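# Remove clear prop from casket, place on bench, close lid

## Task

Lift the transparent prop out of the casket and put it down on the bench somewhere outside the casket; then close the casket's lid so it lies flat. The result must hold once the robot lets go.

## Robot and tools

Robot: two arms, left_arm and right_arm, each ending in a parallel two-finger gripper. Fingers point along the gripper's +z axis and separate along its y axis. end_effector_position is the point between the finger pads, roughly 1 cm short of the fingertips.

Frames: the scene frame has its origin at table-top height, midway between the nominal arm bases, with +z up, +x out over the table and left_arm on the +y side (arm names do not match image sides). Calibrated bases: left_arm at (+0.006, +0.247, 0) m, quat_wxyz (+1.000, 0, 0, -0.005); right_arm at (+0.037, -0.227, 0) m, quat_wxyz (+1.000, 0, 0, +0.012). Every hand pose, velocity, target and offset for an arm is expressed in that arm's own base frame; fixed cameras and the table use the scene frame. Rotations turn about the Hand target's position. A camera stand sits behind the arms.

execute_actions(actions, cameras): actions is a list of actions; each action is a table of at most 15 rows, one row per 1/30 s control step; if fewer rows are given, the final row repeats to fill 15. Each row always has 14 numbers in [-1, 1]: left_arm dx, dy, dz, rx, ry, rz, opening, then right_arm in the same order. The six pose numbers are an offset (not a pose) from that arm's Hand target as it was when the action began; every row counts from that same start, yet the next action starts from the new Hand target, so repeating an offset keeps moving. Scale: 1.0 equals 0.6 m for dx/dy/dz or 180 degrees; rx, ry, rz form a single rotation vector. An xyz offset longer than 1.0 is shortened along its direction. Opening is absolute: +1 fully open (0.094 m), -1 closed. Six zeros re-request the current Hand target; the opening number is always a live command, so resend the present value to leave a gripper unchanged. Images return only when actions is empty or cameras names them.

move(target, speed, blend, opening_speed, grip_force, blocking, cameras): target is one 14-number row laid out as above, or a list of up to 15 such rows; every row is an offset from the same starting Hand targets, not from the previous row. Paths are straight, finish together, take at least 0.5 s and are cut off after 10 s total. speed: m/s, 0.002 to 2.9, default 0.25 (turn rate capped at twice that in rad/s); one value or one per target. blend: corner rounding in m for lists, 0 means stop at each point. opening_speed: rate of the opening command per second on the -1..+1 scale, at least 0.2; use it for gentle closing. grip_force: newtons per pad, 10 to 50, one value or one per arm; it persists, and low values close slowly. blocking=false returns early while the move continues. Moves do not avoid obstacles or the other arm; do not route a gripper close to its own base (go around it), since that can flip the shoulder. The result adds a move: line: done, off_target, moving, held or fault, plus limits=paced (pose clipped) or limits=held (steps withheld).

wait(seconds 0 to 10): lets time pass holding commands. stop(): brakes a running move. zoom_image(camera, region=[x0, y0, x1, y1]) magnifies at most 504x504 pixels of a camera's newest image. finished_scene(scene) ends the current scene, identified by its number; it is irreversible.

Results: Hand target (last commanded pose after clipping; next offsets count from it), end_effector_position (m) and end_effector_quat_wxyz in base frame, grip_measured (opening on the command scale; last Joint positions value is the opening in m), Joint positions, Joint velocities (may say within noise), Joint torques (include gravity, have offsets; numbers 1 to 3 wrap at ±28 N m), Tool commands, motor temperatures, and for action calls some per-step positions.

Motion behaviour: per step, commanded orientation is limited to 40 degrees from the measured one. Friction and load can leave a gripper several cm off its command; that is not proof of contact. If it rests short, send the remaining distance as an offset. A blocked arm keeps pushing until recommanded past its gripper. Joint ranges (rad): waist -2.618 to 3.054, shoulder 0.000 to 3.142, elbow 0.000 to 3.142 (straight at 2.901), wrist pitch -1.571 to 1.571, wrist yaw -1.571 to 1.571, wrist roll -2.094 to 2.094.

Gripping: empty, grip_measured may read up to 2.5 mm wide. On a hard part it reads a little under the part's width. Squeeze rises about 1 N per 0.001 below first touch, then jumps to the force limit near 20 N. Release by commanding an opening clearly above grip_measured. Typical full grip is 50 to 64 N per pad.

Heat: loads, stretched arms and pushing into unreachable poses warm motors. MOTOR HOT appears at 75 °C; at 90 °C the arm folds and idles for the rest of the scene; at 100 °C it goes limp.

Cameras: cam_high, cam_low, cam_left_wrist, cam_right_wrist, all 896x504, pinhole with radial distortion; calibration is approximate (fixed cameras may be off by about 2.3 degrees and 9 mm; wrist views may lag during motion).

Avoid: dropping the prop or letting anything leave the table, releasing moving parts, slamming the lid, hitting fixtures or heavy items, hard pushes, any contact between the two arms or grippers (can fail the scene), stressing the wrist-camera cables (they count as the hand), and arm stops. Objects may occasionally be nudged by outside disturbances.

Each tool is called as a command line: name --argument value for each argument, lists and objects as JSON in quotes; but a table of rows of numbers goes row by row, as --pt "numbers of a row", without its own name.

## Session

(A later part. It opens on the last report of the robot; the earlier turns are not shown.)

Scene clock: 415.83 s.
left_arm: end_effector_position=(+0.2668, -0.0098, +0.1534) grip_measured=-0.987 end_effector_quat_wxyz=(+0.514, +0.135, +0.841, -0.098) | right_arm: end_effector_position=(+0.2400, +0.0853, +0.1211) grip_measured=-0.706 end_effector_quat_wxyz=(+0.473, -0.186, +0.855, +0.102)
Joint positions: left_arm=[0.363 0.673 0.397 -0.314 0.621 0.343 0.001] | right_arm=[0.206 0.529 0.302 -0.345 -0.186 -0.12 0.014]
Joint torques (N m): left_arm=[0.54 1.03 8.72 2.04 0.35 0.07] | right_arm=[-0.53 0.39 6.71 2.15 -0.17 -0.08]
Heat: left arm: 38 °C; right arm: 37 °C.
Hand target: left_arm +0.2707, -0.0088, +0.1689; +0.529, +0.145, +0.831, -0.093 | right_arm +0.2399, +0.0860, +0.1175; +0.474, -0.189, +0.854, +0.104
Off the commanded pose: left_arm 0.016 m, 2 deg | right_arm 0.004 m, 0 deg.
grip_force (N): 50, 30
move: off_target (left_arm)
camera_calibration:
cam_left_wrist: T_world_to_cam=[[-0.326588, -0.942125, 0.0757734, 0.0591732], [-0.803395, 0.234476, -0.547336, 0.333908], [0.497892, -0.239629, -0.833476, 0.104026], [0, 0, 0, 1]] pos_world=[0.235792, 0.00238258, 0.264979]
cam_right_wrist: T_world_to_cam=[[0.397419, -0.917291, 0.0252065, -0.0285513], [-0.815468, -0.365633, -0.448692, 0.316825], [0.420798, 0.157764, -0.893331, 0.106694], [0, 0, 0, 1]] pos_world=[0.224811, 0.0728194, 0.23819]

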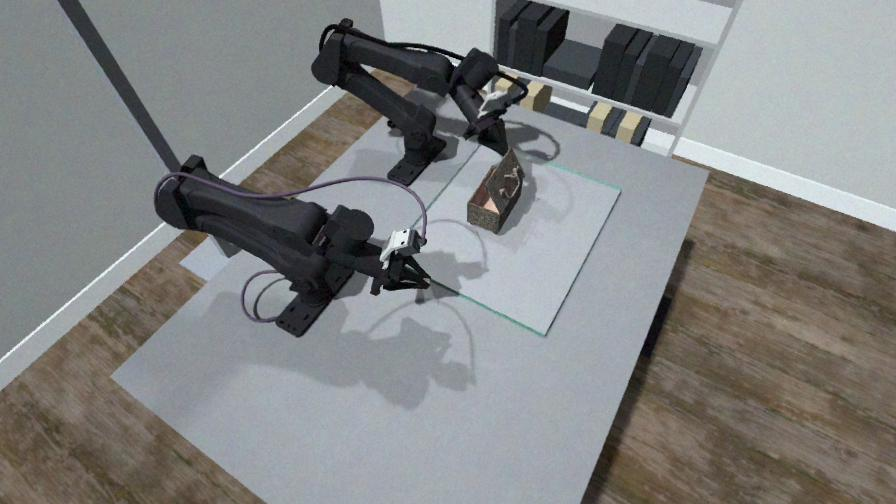

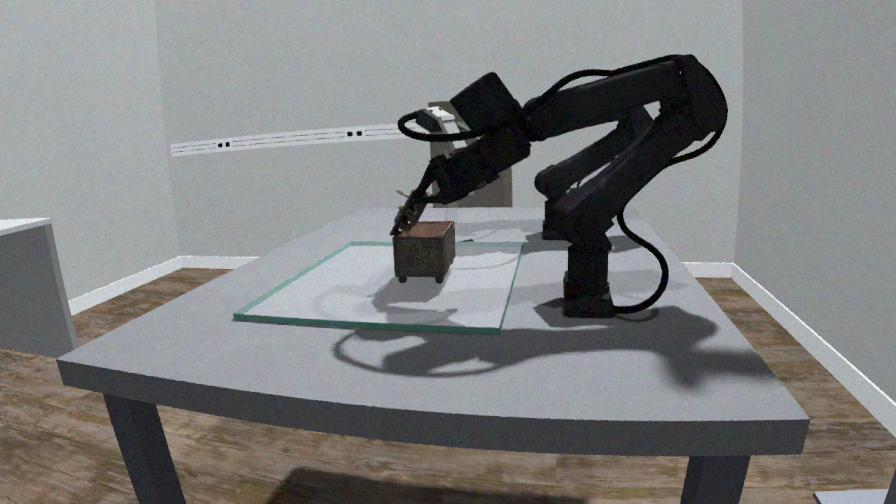

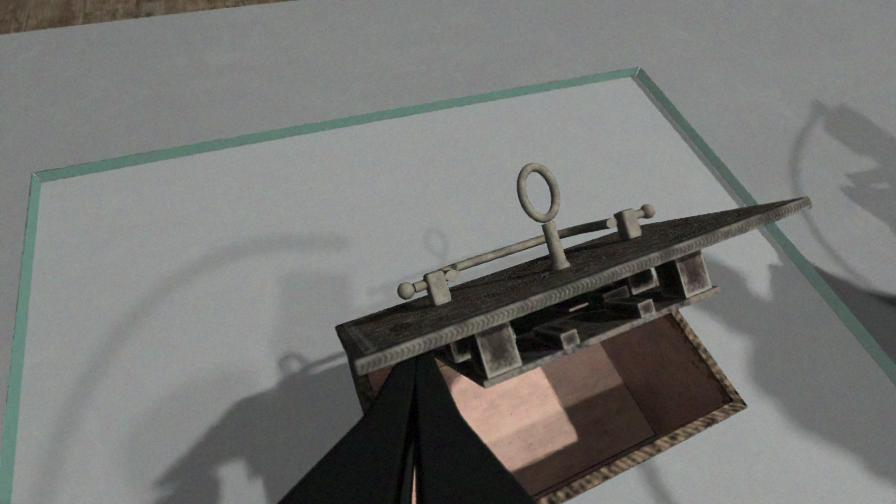

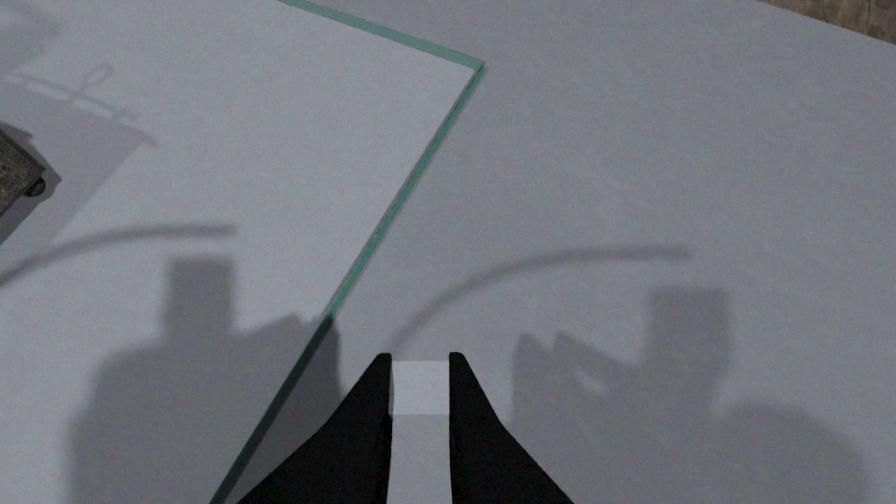

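move --target '[0,0,0,0,0,0,-1,0.0,0,-0.052,0,0,0,-0.85]' --speed 0.06 --cameras '["cam_high","cam_right_wrist","cam_low"]'

zoom_image --camera "cam_high" --region '[390, 240, 480, 330]'

zoom_image --camera "cam_low" --region '[400, 180, 500, 260]'

Scene clock: 422.70 s.
left_arm: end_effector_position=(+0.2668, -0.0098, +0.1534) grip_measured=-0.987 end_effector_quat_wxyz=(+0.514, +0.135, +0.841, -0.098) | right_arm: end_effector_position=(+0.2408, +0.0856, +0.0909) grip_measured=-0.706 end_effector_quat_wxyz=(+0.474, -0.186, +0.855, +0.102)
Joint positions: left_arm=[0.363 0.673 0.397 -0.314 0.621 0.343 0.001] | right_arm=[0.206 0.547 0.182 -0.205 -0.186 -0.12 0.014]
Joint torques (N m): left_arm=[0.55 1.02 8.72 2.05 0.35 0.07] | right_arm=[-0.55 0.36 6.52 2.17 -0.17 -0.09]
Heat: left arm: 38 °C; right arm: 37 °C.
Hand target: left_arm +0.2707, -0.0088, +0.1689; +0.529, +0.145, +0.831, -0.093 | right_arm +0.2399, +0.0859, +0.0862; +0.474, -0.189, +0.854, +0.104
Off the commanded pose: left_arm 0.016 m, 2 deg | right_arm 0.005 m, 0 deg.
grip_force (N): 50, 30
move: off_target (left_arm)
camera_calibration:
cam_right_wrist: T_world_to_cam=[[0.398043, -0.916998, 0.0260263, -0.0281305], [-0.814268, -0.366234, -0.450378, 0.303786], [0.422527, 0.158077, -0.892459, 0.0787037], [0, 0, 0, 1]] pos_world=[0.225306, 0.0730196, 0.20779]
Images, in order (width x height): cam_high 896x504, cam_low 896x504, cam_right_wrist 896x504.

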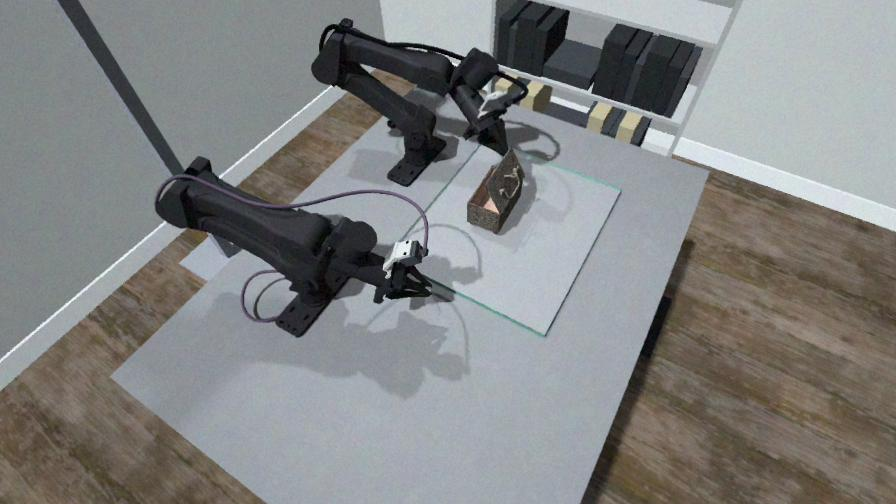

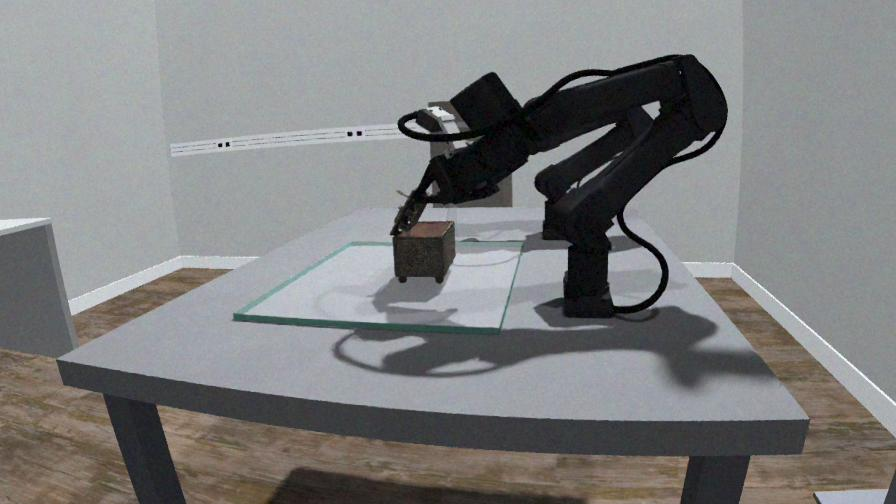

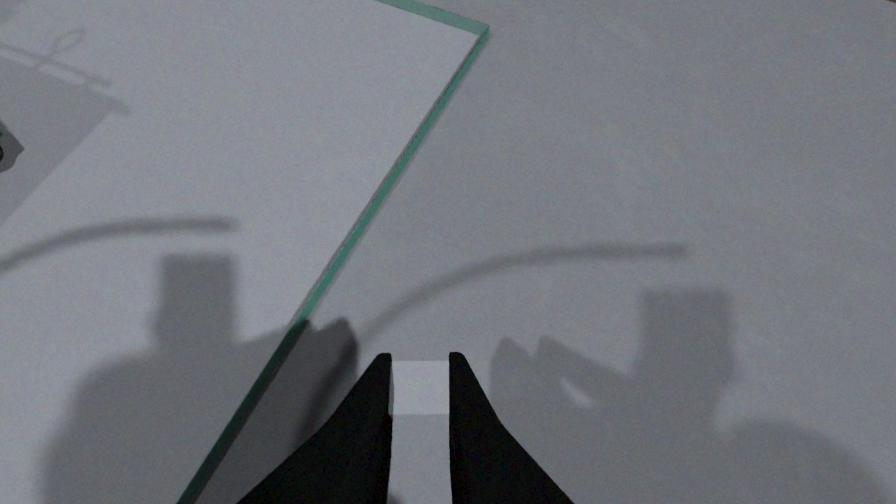

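Scaled by 5.600 from the camera's 896x504 image, which has a finer 1280x720 frame.

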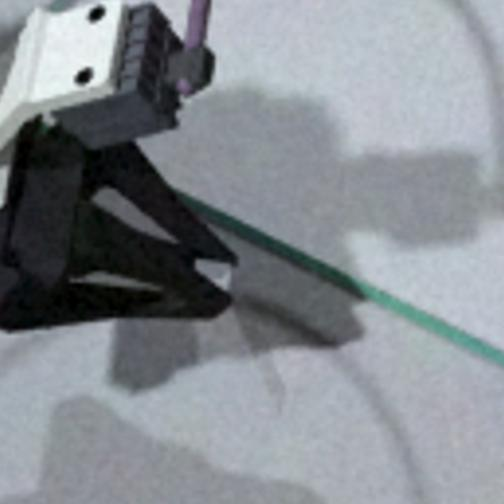

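Scaled by 5.040 from the camera's 896x504 image, which has a finer 1280x720 frame.

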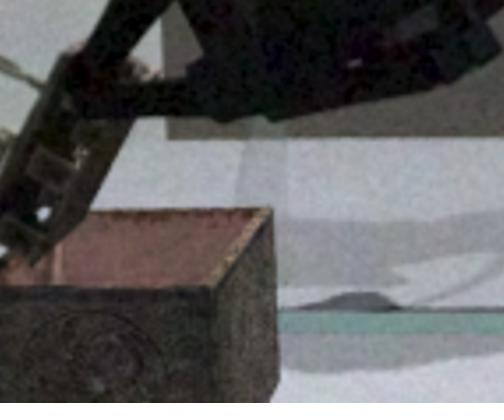

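move --pt "0 0 0 0 0 0 -1 0.0 0 0.015 -0.018 0.038 0 -0.85" --pt "0 0 0 0 0 0 -1 0.0 0 -0.02 -0.018 0.038 0 -0.85" --speed 0.05 --cameras '["cam_high","cam_right_wrist","cam_low"]'

zoom_image --camera "cam_high" --region '[390, 240, 480, 330]'

zoom_image --camera "cam_low" --region '[400, 180, 500, 260]'

Scene clock: 440.80 s.
left_arm: end_effector_position=(+0.2668, -0.0098, +0.1534) grip_measured=-0.987 end_effector_quat_wxyz=(+0.514, +0.135, +0.841, -0.098) | right_arm: end_effector_position=(+0.2438, +0.0857, +0.0839) grip_measured=-0.706 end_effector_quat_wxyz=(+0.424, -0.191, +0.880, +0.093)
Joint positions: left_arm=[0.363 0.673 0.397 -0.314 0.621 0.343 0.001] | right_arm=[0.222 0.687 0.265 -0.26 -0.162 -0.128 0.014]
Joint torques (N m): left_arm=[0.55 1.03 8.72 2.04 0.35 0.07] | right_arm=[0.55 -0.12 5.91 1.89 -0.03 -0.11]
Motor temperatures (°C): left_arm=[29 26 38 38 27 25 31] | right_arm=[28 29 37 37 29 30 28]
Heat: left arm: 38 °C; right arm: 37 °C.
Hand target: left_arm +0.2707, -0.0088, +0.1689; +0.529, +0.145, +0.831, -0.093 | right_arm +0.2399, +0.0859, +0.0742; +0.417, -0.195, +0.883, +0.091
Off the commanded pose: left_arm 0.016 m, 2 deg | right_arm 0.010 m, 1 deg.
grip_force (N): 50, 30
move: off_target (left_arm)
camera_calibration:
cam_right_wrist: T_world_to_cam=[[0.400122, -0.916138, 0.0243717, -0.0294671], [-0.856025, -0.3831, -0.347066, 0.306222], [0.327297, 0.118006, -0.937524, 0.10169], [0, 0, 0, 1]] pos_world=[0.240641, 0.0783179, 0.202334]
Images, in order (width x height): cam_high 896x504, cam_low 896x504, cam_right_wrist 896x504.

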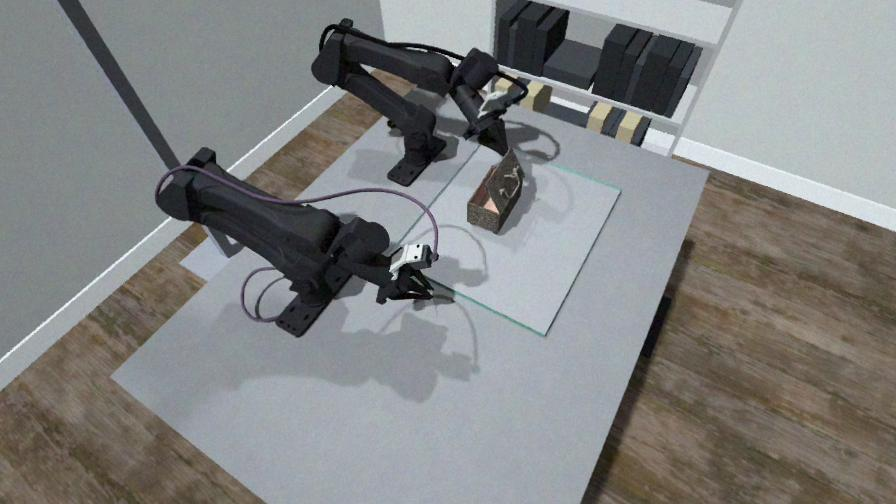

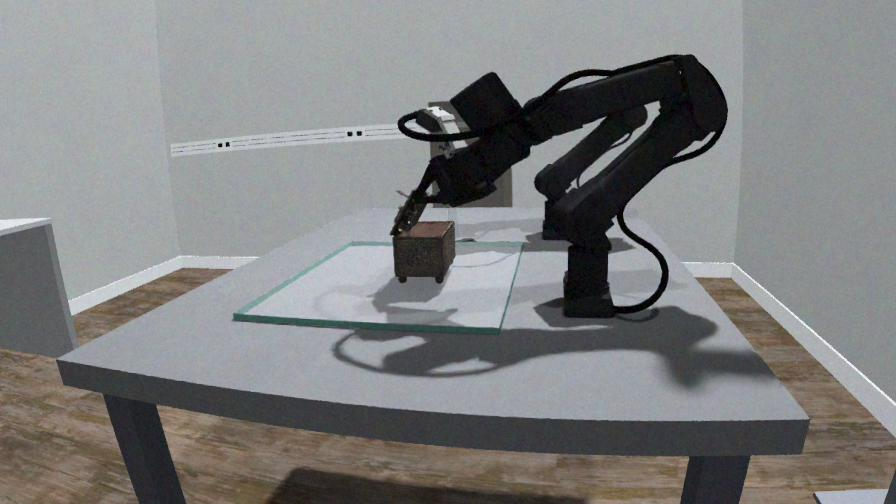

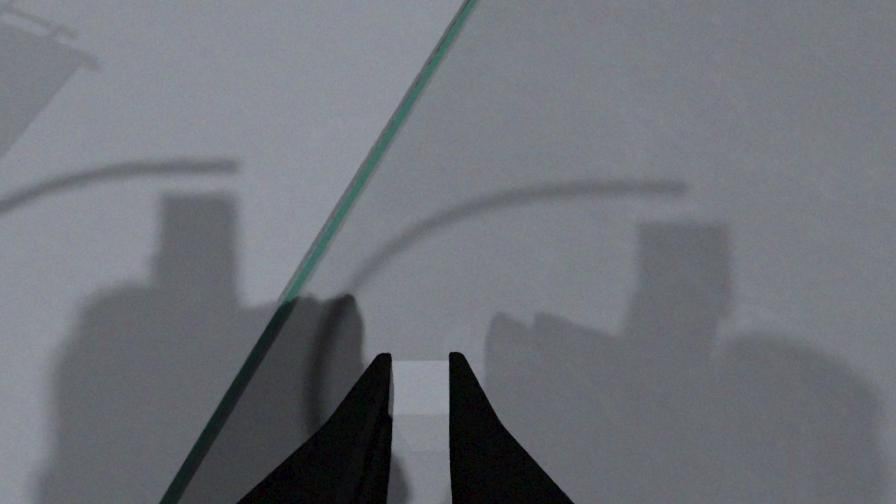

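Scaled by 5.600 from the camera's 896x504 image, which has a finer 1280x720 frame.

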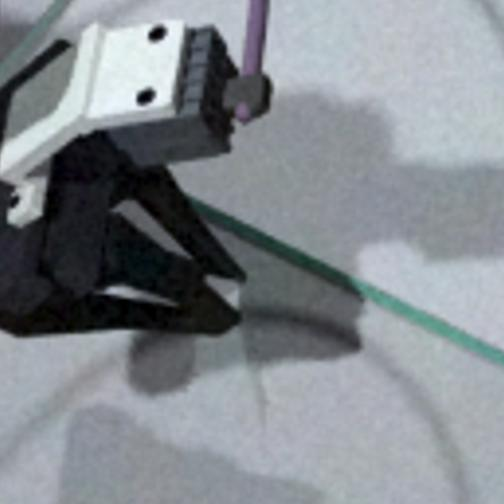

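Scaled by 5.040 from the camera's 896x504 image, which has a finer 1280x720 frame.

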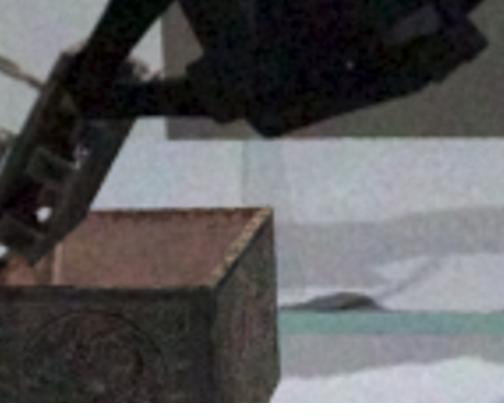

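move --target '[0,0,0,0,0,0,-1,0.004,0,0.007,0,0,0,-0.66]' --speed 0.03 --opening_speed 0.2 --cameras '["cam_high","cam_right_wrist","cam_low"]'

zoom_image --camera "cam_high" --region '[390, 240, 480, 330]'

zoom_image --camera "cam_right_wrist" --region '[350, 330, 520, 504]'

Scene clock: 449.80 s.
left_arm: end_effector_position=(+0.2668, -0.0098, +0.1534) grip_measured=-0.987 end_effector_quat_wxyz=(+0.514, +0.135, +0.841, -0.098) | right_arm: end_effector_position=(+0.2450, +0.0860, +0.0823) grip_measured=-0.662 end_effector_quat_wxyz=(+0.423, -0.192, +0.881, +0.092)
Joint positions: left_arm=[0.363 0.673 0.397 -0.314 0.621 0.343 0.001] | right_arm=[0.222 0.703 0.265 -0.249 -0.162 -0.13 0.016]
Joint torques (N m): left_arm=[0.55 1.03 8.73 2.05 0.35 0.07] | right_arm=[0.21 -0.27 7.53 1.74 -0.05 -0.11]
Heat: left arm: 38 °C; right arm: 37 °C.
Hand target: left_arm +0.2707, -0.0088, +0.1689; +0.529, +0.145, +0.831, -0.093 | right_arm +0.2422, +0.0859, +0.0783; +0.416, -0.195, +0.883, +0.091
Off the commanded pose: left_arm 0.016 m, 2 deg | right_arm 0.005 m, 1 deg.
grip_force (N): 50, 30
move: off_target (left_arm)
camera_calibration:
cam_right_wrist: T_world_to_cam=[[0.401717, -0.915404, 0.0256602, -0.0302177], [-0.856488, -0.385484, -0.343264, 0.306811], [0.324117, 0.115917, -0.938889, 0.100799], [0, 0, 0, 1]] pos_world=[0.242248, 0.078925, 0.200732]
Images, in order (width x height): cam_high 896x504, cam_low 896x504, cam_right_wrist 896x504.

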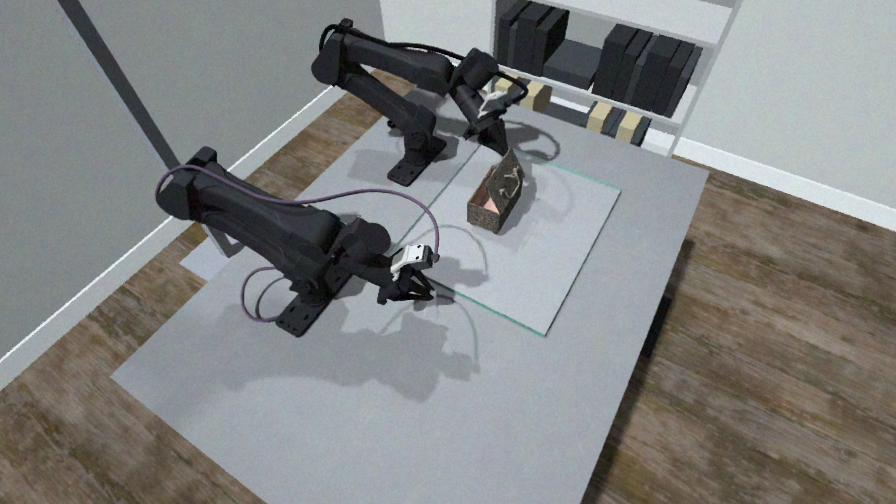

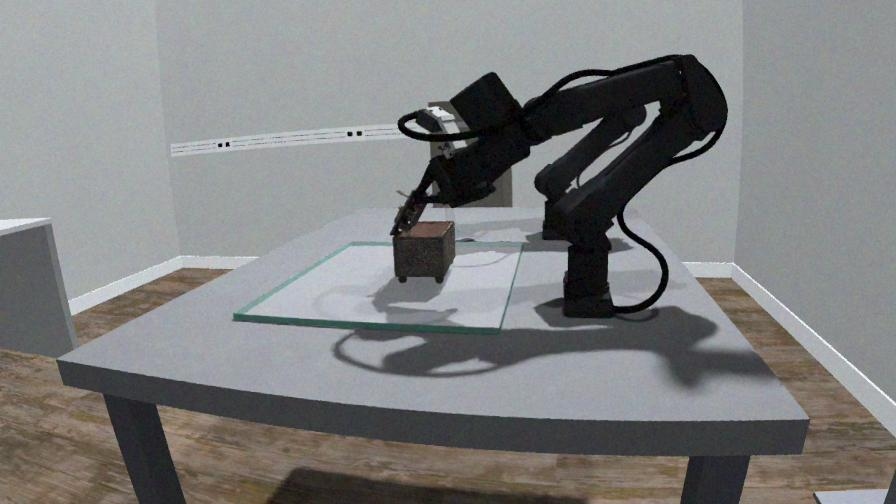

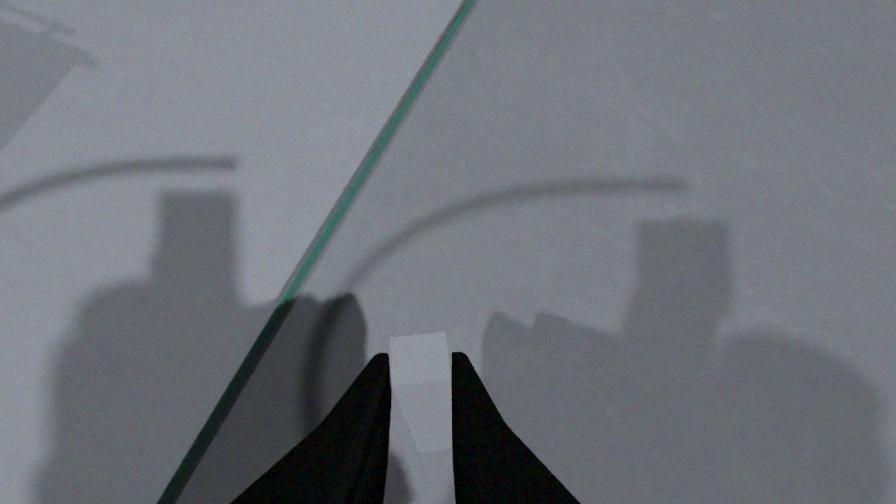

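Scaled by 5.600 from the camera's 896x504 image, which has a finer 1280x720 frame.

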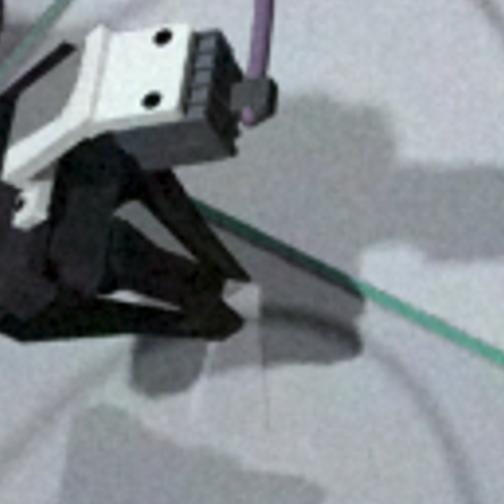

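Scaled by 2.897 from the camera's 896x504 image, which has a finer 1280x720 frame.

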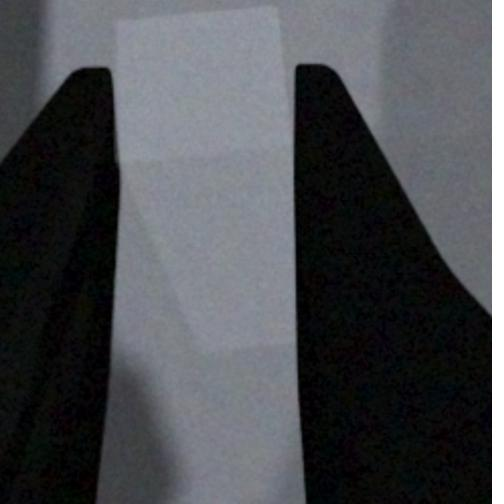

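move --pt "0 0 0 0 0 0 -1 0 0 0 0 0 0 -0.3" --pt "-0.03 0 -0.04 0 0 0 -1 -0.1 -0.045 0.09 0 0 0 -0.3" --pt "-0.06 0 -0.078 0 0 0 -1 -0.17 -0.045 0.2 0 0 0 -0.3" --speed '[0.05,0.06,0.1]' --blend '[0,0.005,0]' --opening_speed 0.4 --cameras '["all"]'

zoom_image --camera "cam_high" --region '[390, 240, 480, 330]'

zoom_image --camera "cam_low" --region '[360, 170, 480, 290]'

Scene clock: 463.80 s.
left_arm: end_effector_position=(+0.2377, -0.0060, +0.1252) grip_measured=-0.987 end_effector_quat_wxyz=(+0.528, +0.141, +0.833, -0.087) | right_arm: end_effector_position=(+0.1448, +0.0578, +0.1920) grip_measured=-0.302 end_effector_quat_wxyz=(+0.411, -0.192, +0.887, +0.088)
Joint positions: left_arm=[0.501 0.481 0.249 -0.379 0.731 0.442 0.001] | right_arm=[0.005 0.318 0.741 -1.171 -0.316 -0.283 0.033]
Joint torques (N m): left_arm=[0.62 0.98 5.07 1.85 0.44 0.06] | right_arm=[-0.64 2.04 8.46 1.54 -0.25 -0.08]
Heat: left arm: 38 °C; right arm: 37 °C.
Hand target: left_arm +0.2346, -0.0088, +0.1221; +0.529, +0.145, +0.831, -0.093 | right_arm +0.1402, +0.0589, +0.1984; +0.417, -0.195, +0.883, +0.091
Off the commanded pose: left_arm 0.005 m, 1 deg | right_arm 0.008 m, 1 deg.
grip_force (N): 50, 30
move: done
camera_calibration:
cam_left_wrist: T_world_to_cam=[[-0.325882, -0.944269, 0.0464372, 0.0588882], [-0.78373, 0.242355, -0.571866, 0.292752], [0.528741, -0.222755, -0.819031, 0.0868286], [0, 0, 0, 1]] pos_world=[0.20272, 0.00399793, 0.235796]
cam_right_wrist: T_world_to_cam=[[0.399687, -0.916231, 0.0277775, -0.0186261], [-0.865484, -0.387185, -0.317845, 0.24425], [0.301975, 0.102997, -0.947736, 0.245177], [0, 0, 0, 1]] pos_world=[0.144802, 0.0522516, 0.310514]

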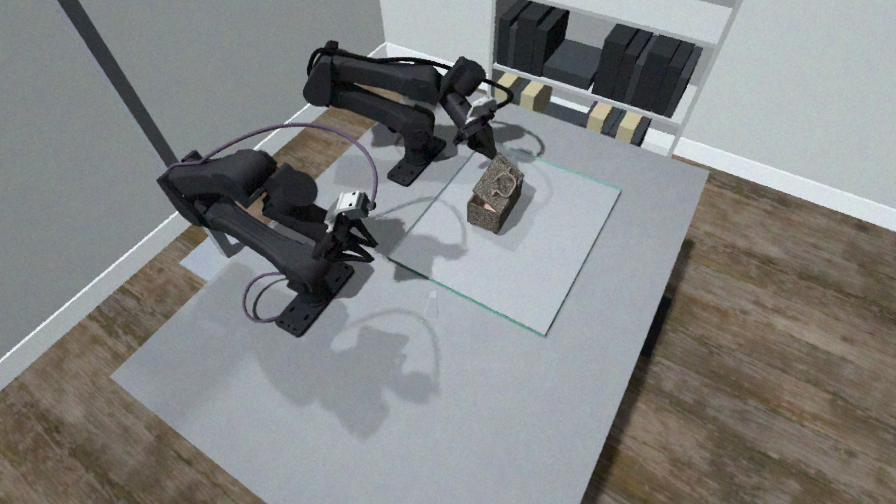

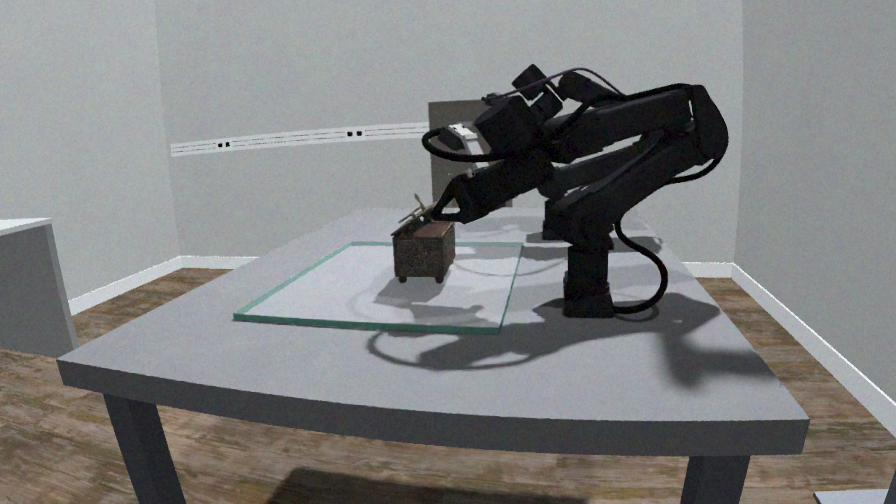

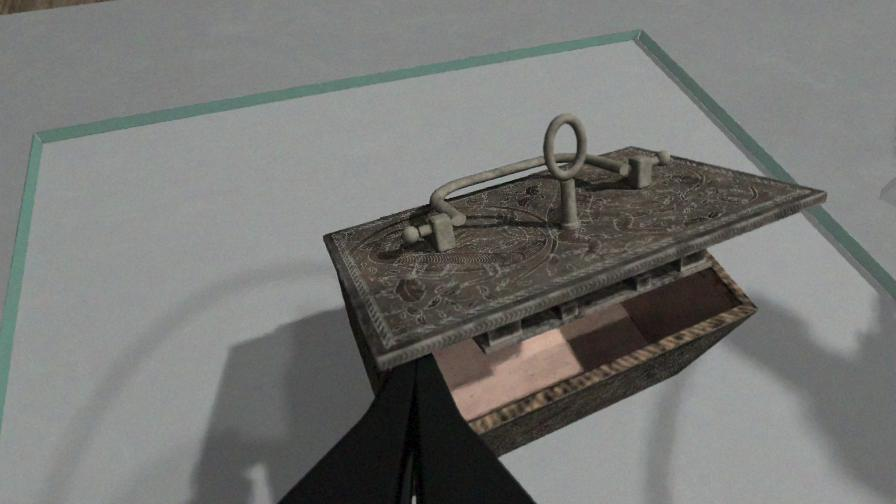

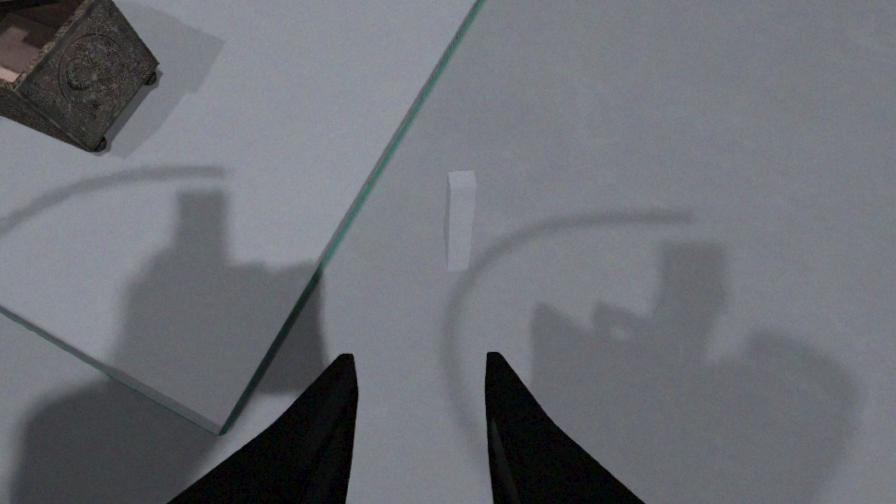

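Scaled by 5.600 from the camera's 896x504 image, which has a finer 1280x720 frame.

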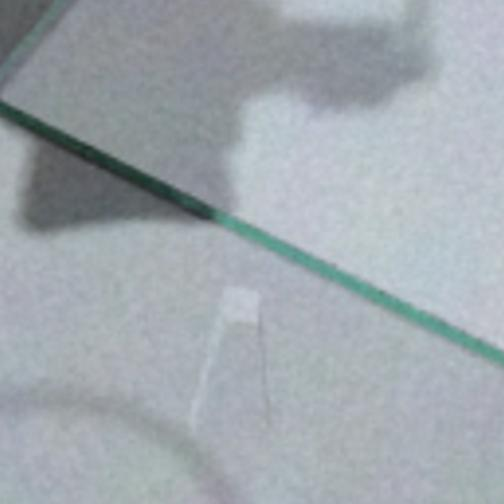

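Scaled by 4.200 from the camera's 896x504 image, which has a finer 1280x720 frame.

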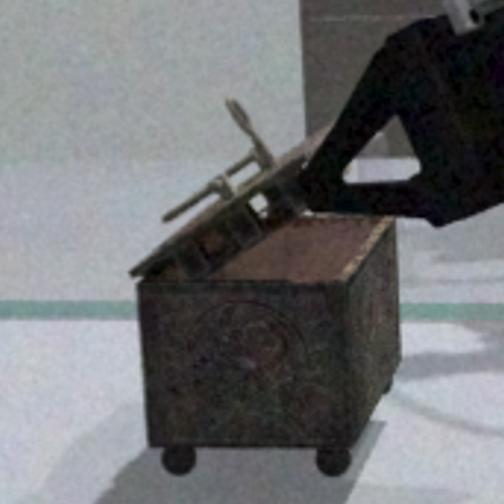

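move --pt "-0.022 0 -0.03 0 0 0 -1 0 0 0 0 0 0 -0.3" --pt "-0.035 0 -0.058 0 0 0 -1 0 0 0 0 0 0 -0.3" --speed 0.04 --blend 0.004 --cameras '["cam_low","cam_left_wrist"]'

zoom_image --camera "cam_low" --region '[360, 170, 480, 290]'

Scene clock: 474.67 s.
left_arm: end_effector_position=(+0.2170, -0.0054, +0.0916) grip_measured=-0.987 end_effector_quat_wxyz=(+0.529, +0.143, +0.832, -0.084) | right_arm: end_effector_position=(+0.1447, +0.0578, +0.1919) grip_measured=-0.302 end_effector_quat_wxyz=(+0.411, -0.192, +0.887, +0.089)
Joint positions: left_arm=[0.634 0.348 0.125 -0.465 0.837 0.56 0.001] | right_arm=[-0.005 0.318 0.741 -1.173 -0.324 -0.29 0.033]
Joint torques (N m): left_arm=[0.64 1.54 4.97 1.63 0.48 0.06] | right_arm=[-0.68 2.11 8.5 1.55 -0.25 -0.11]
Heat: left arm: 38 °C; right arm: 37 °C.
Hand target: left_arm +0.2137, -0.0087, +0.0874; +0.529, +0.145, +0.831, -0.093 | right_arm +0.1402, +0.0589, +0.1984; +0.417, -0.195, +0.883, +0.091
Off the commanded pose: left_arm 0.006 m, 1 deg | right_arm 0.008 m, 1 deg.
grip_force (N): 50, 30
move: done
camera_calibration:
cam_left_wrist: T_world_to_cam=[[-0.327472, -0.944044, 0.0392756, 0.0552563], [-0.780834, 0.246983, -0.573845, 0.256591], [0.532035, -0.218586, -0.818022, 0.0695919], [0, 0, 0, 1]] pos_world=[0.181424, 0.0040026, 0.202001]
Images, in order (width x height): cam_low 896x504, cam_left_wrist 896x504.

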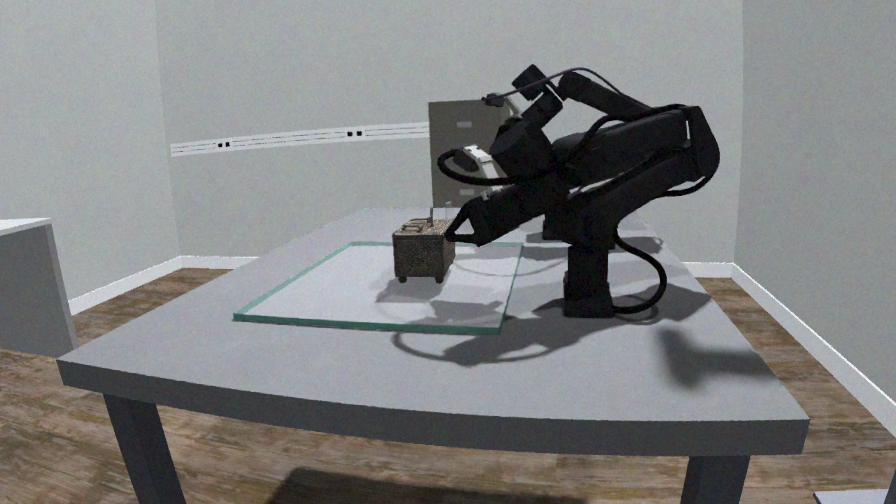

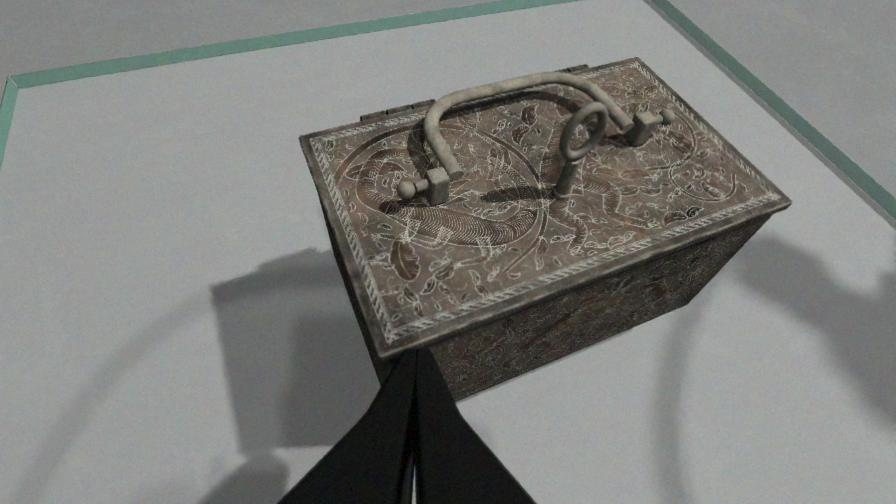

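Scaled by 4.200 from the camera's 896x504 image, which has a finer 1280x720 frame.

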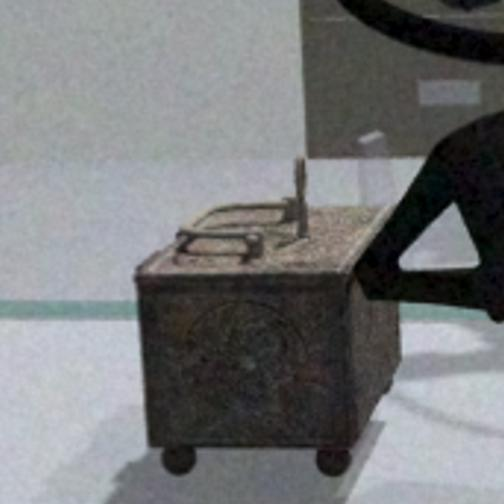

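move --pt "-0.007 0 -0.02 0 0 0 -1 0 0 0 0 0 0 -0.3" --pt "-0.08 0.03 0.0 0 0 0 -1 0 0 0 0 0 0 -0.3" --pt "-0.1 0.03 0.17 0 0 0 -1 0 0 0.05 0 0 0 -0.3" --speed '[0.05,0.1,0.2]' --blend '[0.003,0.01,0]' --cameras '["all"]'

zoom_image --camera "cam_low" --region '[360, 170, 480, 290]'

zoom_image --camera "cam_left_wrist" --region '[250, 50, 754, 504]'

Scene clock: 482.20 s.
left_arm: end_effector_position=(+0.2150, -0.0048, +0.0840) grip_measured=-0.987 end_effector_quat_wxyz=(+0.528, +0.140, +0.833, -0.084) | right_arm: end_effector_position=(+0.1447, +0.0578, +0.1919) grip_measured=-0.302 end_effector_quat_wxyz=(+0.411, -0.192, +0.887, +0.089)
Joint positions: left_arm=[0.649 0.336 0.099 -0.464 0.843 0.571 0.001] | right_arm=[-0.005 0.318 0.741 -1.173 -0.324 -0.29 0.033]
Joint torques (N m): left_arm=[-0.16 2.67 6.19 1.79 0.28 -0.04] | right_arm=[-0.66 2.13 8.5 1.54 -0.25 -0.11]
Heat: left arm: 38 °C; right arm: 37 °C.
Hand target: left_arm +0.2150, -0.0050, +0.0846; +0.528, +0.141, +0.833, -0.084 (not the last commanded pose) | right_arm +0.1402, +0.0589, +0.1984; +0.417, -0.195, +0.883, +0.091 (not the last commanded pose)
Off the commanded pose: left_arm 0.123 m, 1 deg | right_arm 0.037 m, 1 deg.
grip_force (N): 50, 30
move: held (left_arm; a check stopped the path), off_target (right_arm; braked when a check withheld steps of left_arm); path passed 0 of 3 targets; limits=held
pose unreachable (left arm): on one or more control steps of this call, first in action 0 (counted from 0), this arm could not follow its commanded pose, so it was not sent that pose on those steps. It may still have moved: this result reports where it is.
cause: moving toward the commanded pose would bring two parts of the arm too close to each other (its upper arm (the part past joint 2) and its wrist (the part past joint 5), with joints 3 (elbow) to 5 (wrist yaw) between them, 7 mm apart when it was first held).
camera_calibration:
cam_left_wrist: T_world_to_cam=[[-0.322409, -0.945655, 0.042308, 0.0540933], [-0.784363, 0.241863, -0.571206, 0.251085], [0.529931, -0.217347, -0.819715, 0.0652251], [0, 0, 0, 1]] pos_world=[0.179817, 0.00460175, 0.194599]
cam_right_wrist: T_world_to_cam=[[0.400581, -0.915852, 0.0273862, -0.0186113], [-0.865096, -0.387891, -0.318041, 0.244173], [0.301901, 0.103709, -0.947681, 0.245069], [0, 0, 0, 1]] pos_world=[0.144702, 0.0522513, 0.310414]

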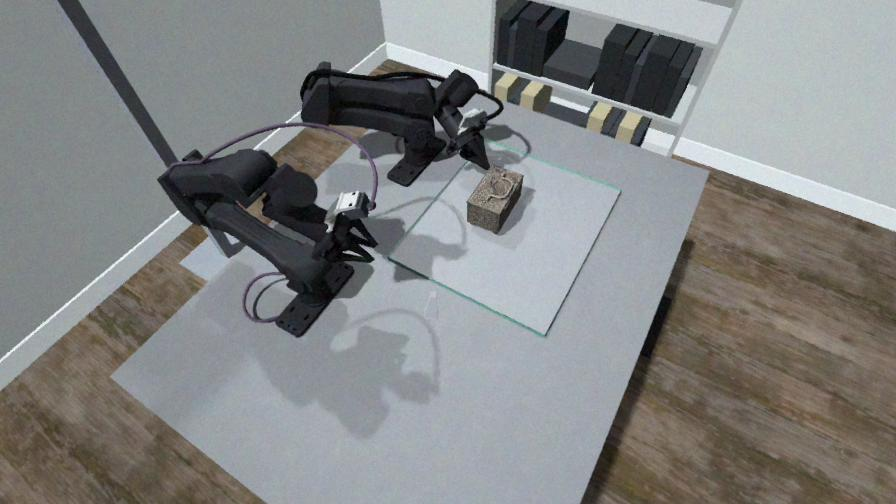

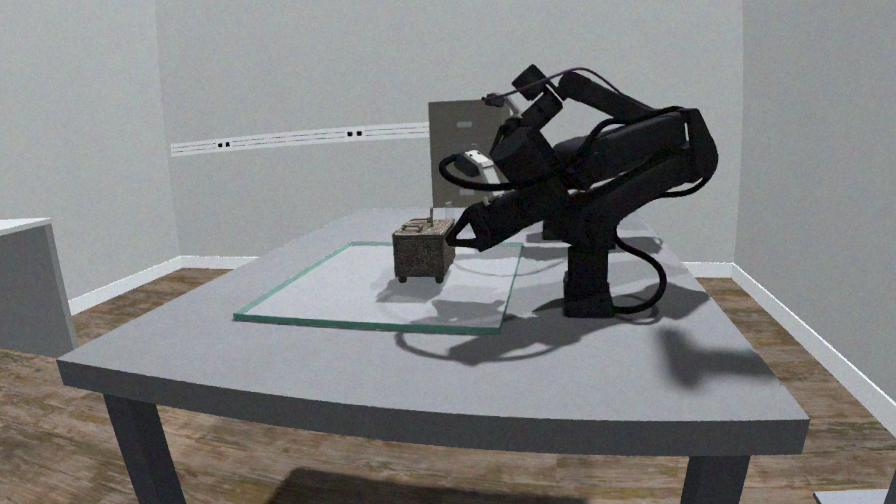

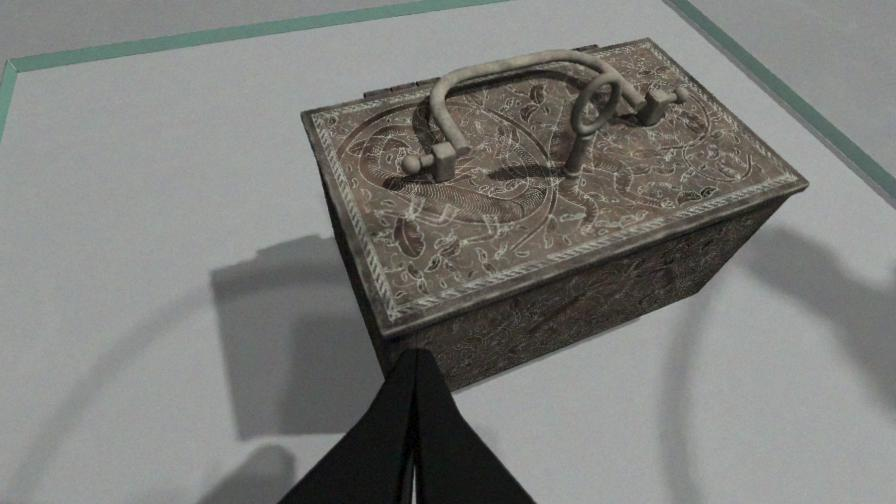

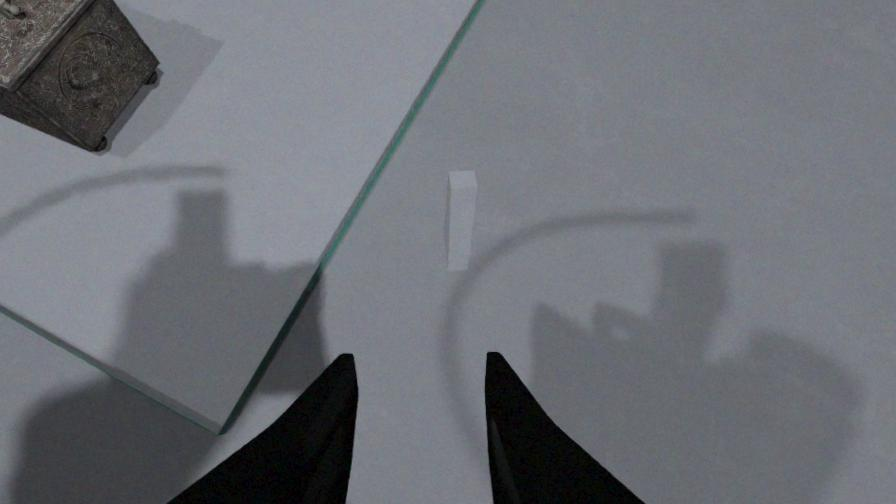

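Scaled by 4.200 from the camera's 896x504 image, which has a finer 1280x720 frame.

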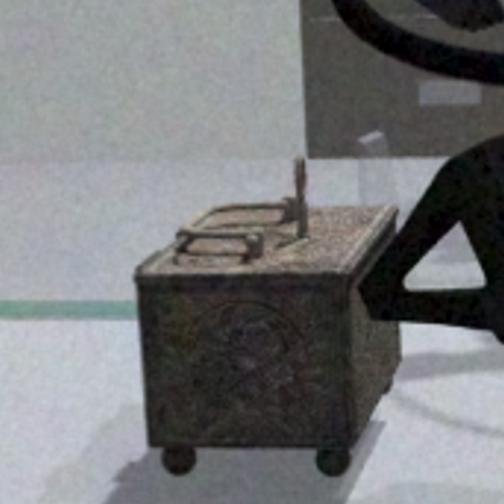

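Scaled by 1.000.

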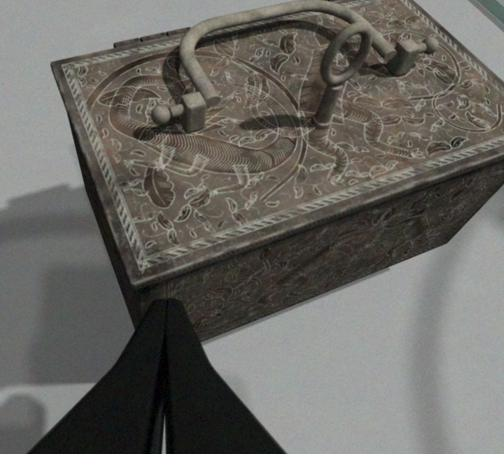

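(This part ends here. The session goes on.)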